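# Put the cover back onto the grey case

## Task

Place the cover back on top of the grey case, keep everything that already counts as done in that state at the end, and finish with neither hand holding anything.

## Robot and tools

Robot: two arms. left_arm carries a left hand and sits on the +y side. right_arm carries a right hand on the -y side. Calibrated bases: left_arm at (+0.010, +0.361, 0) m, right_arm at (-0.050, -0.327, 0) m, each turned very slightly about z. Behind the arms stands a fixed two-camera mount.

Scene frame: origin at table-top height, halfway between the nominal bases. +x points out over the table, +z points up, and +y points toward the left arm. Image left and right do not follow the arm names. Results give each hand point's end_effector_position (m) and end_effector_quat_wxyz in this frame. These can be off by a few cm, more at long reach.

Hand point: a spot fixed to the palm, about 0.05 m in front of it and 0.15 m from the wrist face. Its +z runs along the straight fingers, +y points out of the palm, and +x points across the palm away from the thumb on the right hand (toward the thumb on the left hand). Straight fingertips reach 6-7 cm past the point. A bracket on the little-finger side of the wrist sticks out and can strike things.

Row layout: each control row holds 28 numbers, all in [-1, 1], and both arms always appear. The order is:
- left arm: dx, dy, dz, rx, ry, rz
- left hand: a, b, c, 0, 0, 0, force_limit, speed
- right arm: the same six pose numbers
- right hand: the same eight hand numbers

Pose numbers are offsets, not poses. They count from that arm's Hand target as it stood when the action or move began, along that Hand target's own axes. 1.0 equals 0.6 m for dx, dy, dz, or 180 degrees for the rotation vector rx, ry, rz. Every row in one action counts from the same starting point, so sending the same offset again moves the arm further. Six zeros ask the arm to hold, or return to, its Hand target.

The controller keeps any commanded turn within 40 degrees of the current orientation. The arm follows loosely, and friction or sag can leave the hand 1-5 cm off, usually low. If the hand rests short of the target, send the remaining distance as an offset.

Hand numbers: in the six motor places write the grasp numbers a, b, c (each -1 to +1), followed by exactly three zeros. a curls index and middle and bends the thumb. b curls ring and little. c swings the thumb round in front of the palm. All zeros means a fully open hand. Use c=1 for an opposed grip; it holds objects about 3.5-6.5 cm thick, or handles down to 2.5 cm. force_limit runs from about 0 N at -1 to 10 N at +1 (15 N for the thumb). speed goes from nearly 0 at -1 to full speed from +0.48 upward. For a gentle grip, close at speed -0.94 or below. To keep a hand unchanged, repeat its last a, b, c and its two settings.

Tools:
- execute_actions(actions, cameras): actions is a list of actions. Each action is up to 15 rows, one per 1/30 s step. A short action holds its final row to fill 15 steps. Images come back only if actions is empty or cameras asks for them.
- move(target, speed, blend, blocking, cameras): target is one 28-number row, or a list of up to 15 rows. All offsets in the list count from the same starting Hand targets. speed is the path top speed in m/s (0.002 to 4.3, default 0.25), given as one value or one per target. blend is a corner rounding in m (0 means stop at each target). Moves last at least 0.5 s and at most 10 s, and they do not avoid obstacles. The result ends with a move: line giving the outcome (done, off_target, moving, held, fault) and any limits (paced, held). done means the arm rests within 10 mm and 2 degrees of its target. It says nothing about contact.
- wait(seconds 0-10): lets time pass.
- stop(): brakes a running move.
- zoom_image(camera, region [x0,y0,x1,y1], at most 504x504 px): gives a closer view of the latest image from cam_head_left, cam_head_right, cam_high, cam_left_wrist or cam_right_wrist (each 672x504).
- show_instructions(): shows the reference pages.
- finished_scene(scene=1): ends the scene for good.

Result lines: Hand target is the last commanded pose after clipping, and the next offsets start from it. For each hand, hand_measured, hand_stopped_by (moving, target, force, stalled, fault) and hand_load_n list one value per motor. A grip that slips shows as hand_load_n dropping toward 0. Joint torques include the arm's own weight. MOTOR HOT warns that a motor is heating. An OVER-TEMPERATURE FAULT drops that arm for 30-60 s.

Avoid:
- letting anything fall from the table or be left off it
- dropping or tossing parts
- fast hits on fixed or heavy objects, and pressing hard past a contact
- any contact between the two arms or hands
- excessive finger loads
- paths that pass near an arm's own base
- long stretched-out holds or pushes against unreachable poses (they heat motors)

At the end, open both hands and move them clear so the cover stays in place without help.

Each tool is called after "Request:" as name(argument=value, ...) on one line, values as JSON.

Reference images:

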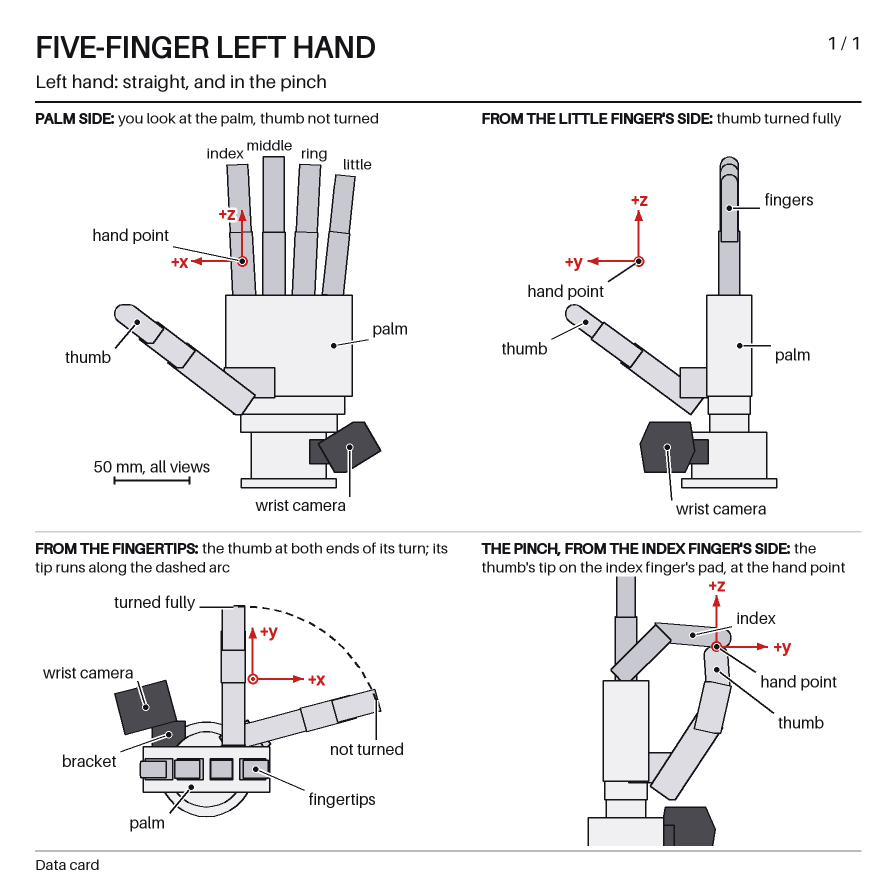

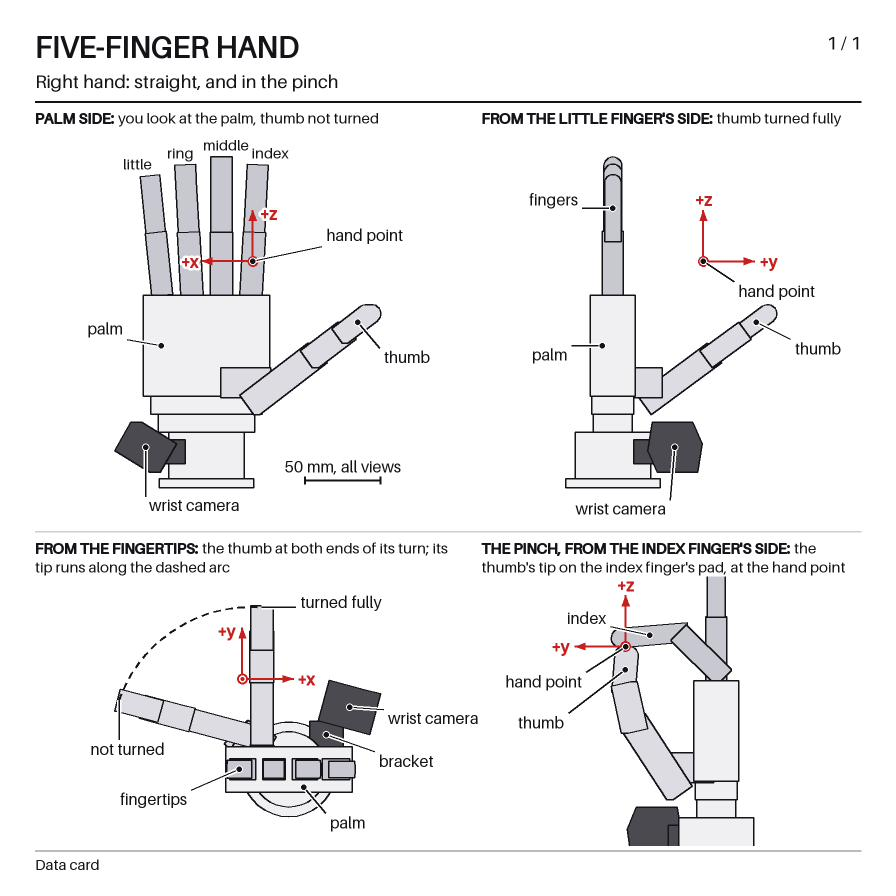

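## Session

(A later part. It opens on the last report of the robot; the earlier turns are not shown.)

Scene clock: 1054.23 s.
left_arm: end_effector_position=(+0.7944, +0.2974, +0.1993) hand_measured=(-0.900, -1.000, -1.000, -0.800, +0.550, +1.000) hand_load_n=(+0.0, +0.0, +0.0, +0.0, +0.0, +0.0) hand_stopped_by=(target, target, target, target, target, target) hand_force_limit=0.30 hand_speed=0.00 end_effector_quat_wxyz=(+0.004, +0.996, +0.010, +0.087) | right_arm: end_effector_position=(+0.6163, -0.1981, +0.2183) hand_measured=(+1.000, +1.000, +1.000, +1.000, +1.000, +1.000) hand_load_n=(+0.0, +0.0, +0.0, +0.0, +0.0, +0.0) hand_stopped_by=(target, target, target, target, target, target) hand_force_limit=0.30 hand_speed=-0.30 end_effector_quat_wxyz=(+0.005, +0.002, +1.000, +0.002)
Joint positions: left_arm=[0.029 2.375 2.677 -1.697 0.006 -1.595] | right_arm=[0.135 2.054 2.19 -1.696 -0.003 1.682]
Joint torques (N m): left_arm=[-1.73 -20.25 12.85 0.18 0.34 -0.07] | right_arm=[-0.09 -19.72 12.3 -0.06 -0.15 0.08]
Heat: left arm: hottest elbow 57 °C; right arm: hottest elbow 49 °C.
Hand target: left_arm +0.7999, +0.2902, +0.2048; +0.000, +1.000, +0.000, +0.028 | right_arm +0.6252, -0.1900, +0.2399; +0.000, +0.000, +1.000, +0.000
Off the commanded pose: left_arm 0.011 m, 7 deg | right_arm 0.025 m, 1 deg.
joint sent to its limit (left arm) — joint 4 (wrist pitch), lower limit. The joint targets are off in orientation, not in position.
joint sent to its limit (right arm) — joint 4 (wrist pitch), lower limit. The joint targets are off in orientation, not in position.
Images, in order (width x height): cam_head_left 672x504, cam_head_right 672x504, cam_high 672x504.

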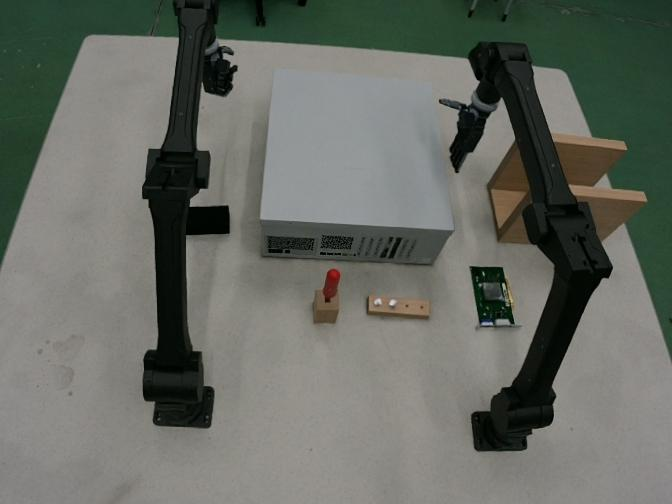

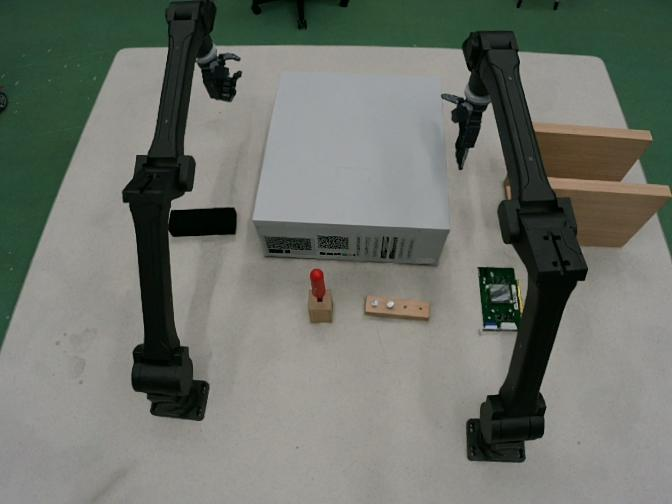

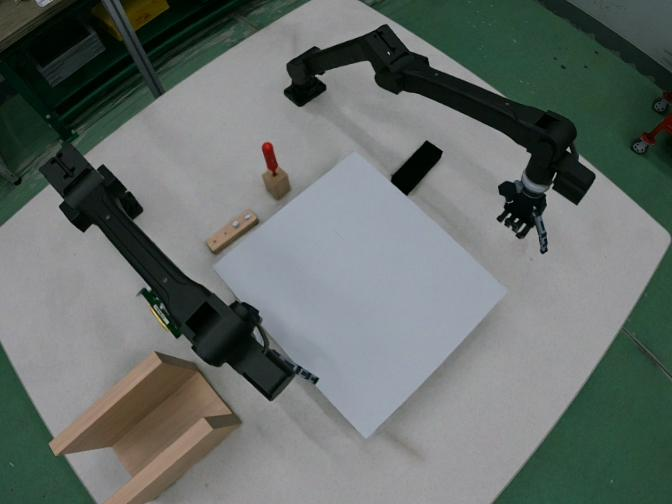

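Request:
move(target=[0,0,0,0,0,0,0,0,0,0,0,0,0.3,0.0,0,-0.2,-0.02,0,0,0,0,0,0,0,0,0,0.3,-0.3], speed=0.2, cameras=["all"])

Request:
zoom_image(camera="cam_head_left", region=[240, 50, 480, 280])

Request:
zoom_image(camera="cam_left_wrist", region=[0, 60, 230, 380])

Request:
zoom_image(camera="cam_right_wrist", region=[300, 100, 640, 440])

Scene clock: 1056.50 s.
left_arm: end_effector_position=(+0.7945, +0.2969, +0.1993) hand_measured=(+1.000, +1.000, +1.000, +1.000, +1.000, +1.000) hand_load_n=(+0.0, +0.0, +0.0, +0.0, +0.0, +0.0) hand_stopped_by=(target, target, target, target, target, target) hand_force_limit=0.30 hand_speed=0.00 end_effector_quat_wxyz=(+0.005, +0.996, +0.010, +0.087) | right_arm: end_effector_position=(+0.6193, -0.3174, +0.2218) hand_measured=(+1.000, +1.000, +1.000, +1.000, +1.000, +1.000) hand_load_n=(+0.0, +0.0, +0.0, +0.0, +0.0, +0.0) hand_stopped_by=(target, target, target, target, target, target) hand_force_limit=0.30 hand_speed=-0.30 end_effector_quat_wxyz=(+0.008, +0.017, +1.000, +0.002)
Joint positions: left_arm=[0.028 2.375 2.677 -1.697 0.007 -1.596] | right_arm=[-0.051 2.049 2.19 -1.696 -0.005 1.525]
Joint torques (N m): left_arm=[-1.67 -19.78 12.92 0.05 0.23 -0.06] | right_arm=[-0.15 -20.89 11.9 -0.08 -0.17 -0.17]
Heat: left arm: hottest elbow 57 °C; right arm: hottest elbow 49 °C.
Hand target: left_arm +0.7999, +0.2901, +0.2048; +0.000, +1.000, +0.000, +0.028 | right_arm +0.6250, -0.3100, +0.2518; +0.000, +0.000, +1.000, +0.000
Off the commanded pose: left_arm 0.010 m, 7 deg | right_arm 0.031 m, 2 deg.
joint sent to its limit (left arm) — joint 4 (wrist pitch), lower limit. The joint targets are off in orientation, not in position.
joint sent to its limit (right arm) — joint 4 (wrist pitch), lower limit. The joint targets are off in orientation, not in position.
move: off_target (left_arm, right_arm)

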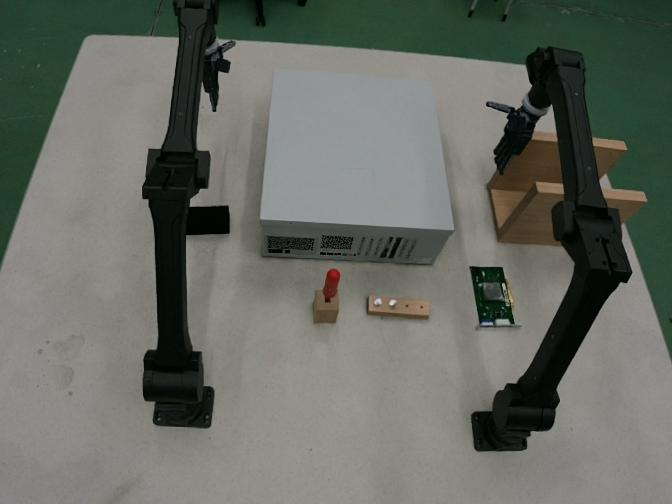

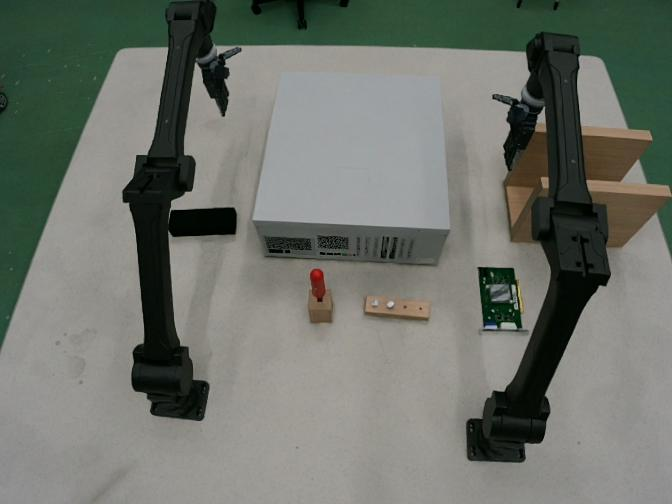

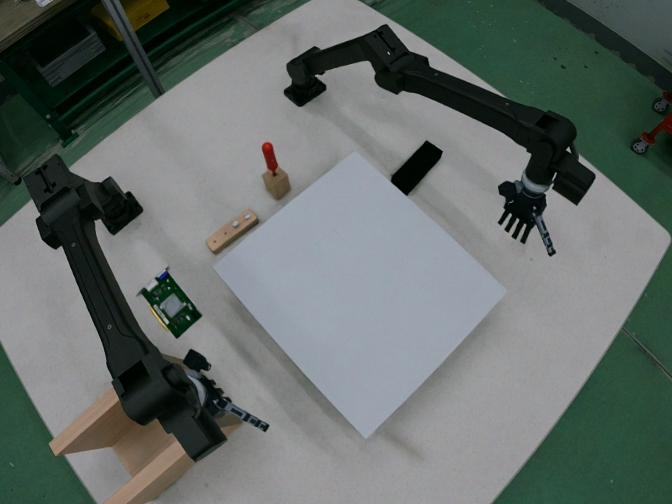

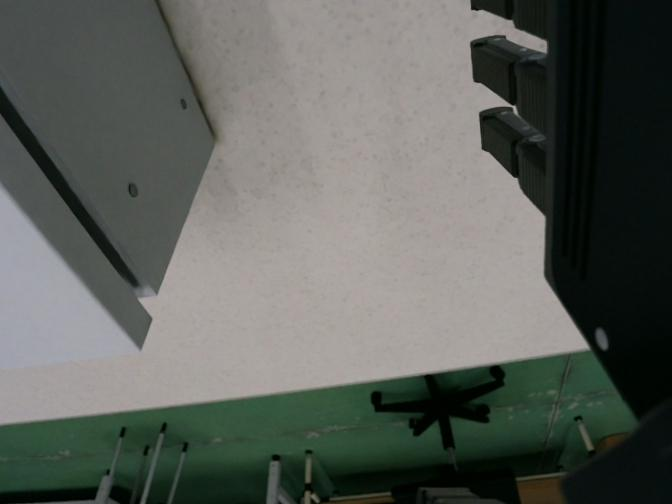

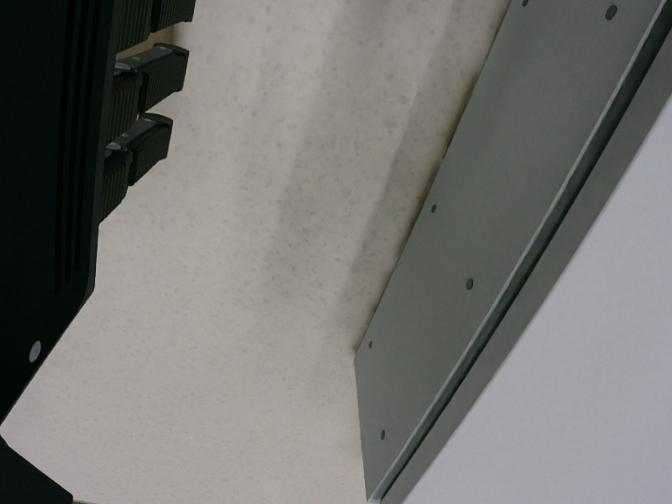

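Scaled by 2.100 from the camera's 672x504 image, which has a finer 960x720 frame.

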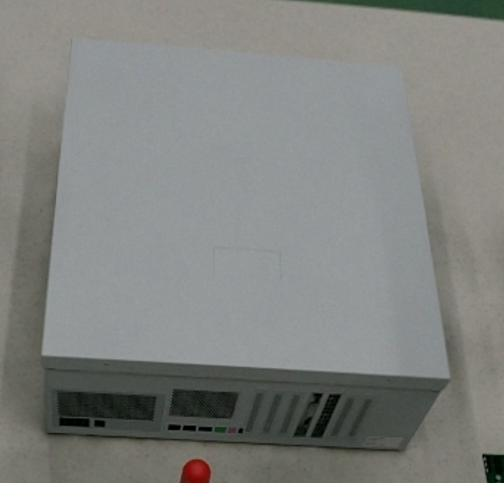

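Scaled by 1.575 from the camera's 672x504 image, which has a finer 960x720 frame.

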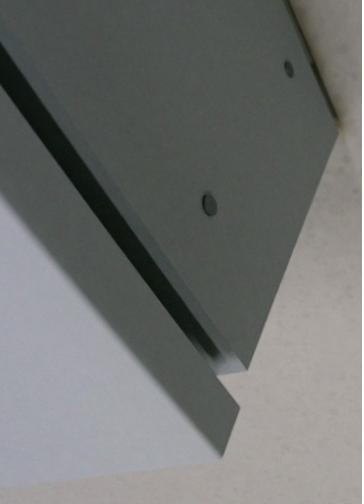

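Scaled by 1.482 from the camera's 672x504 image, which has a finer 960x720 frame.

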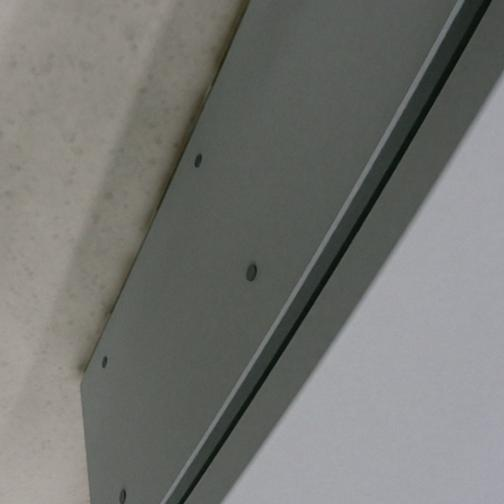

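Request:
finished_scene()

The scene is finished: the task was done.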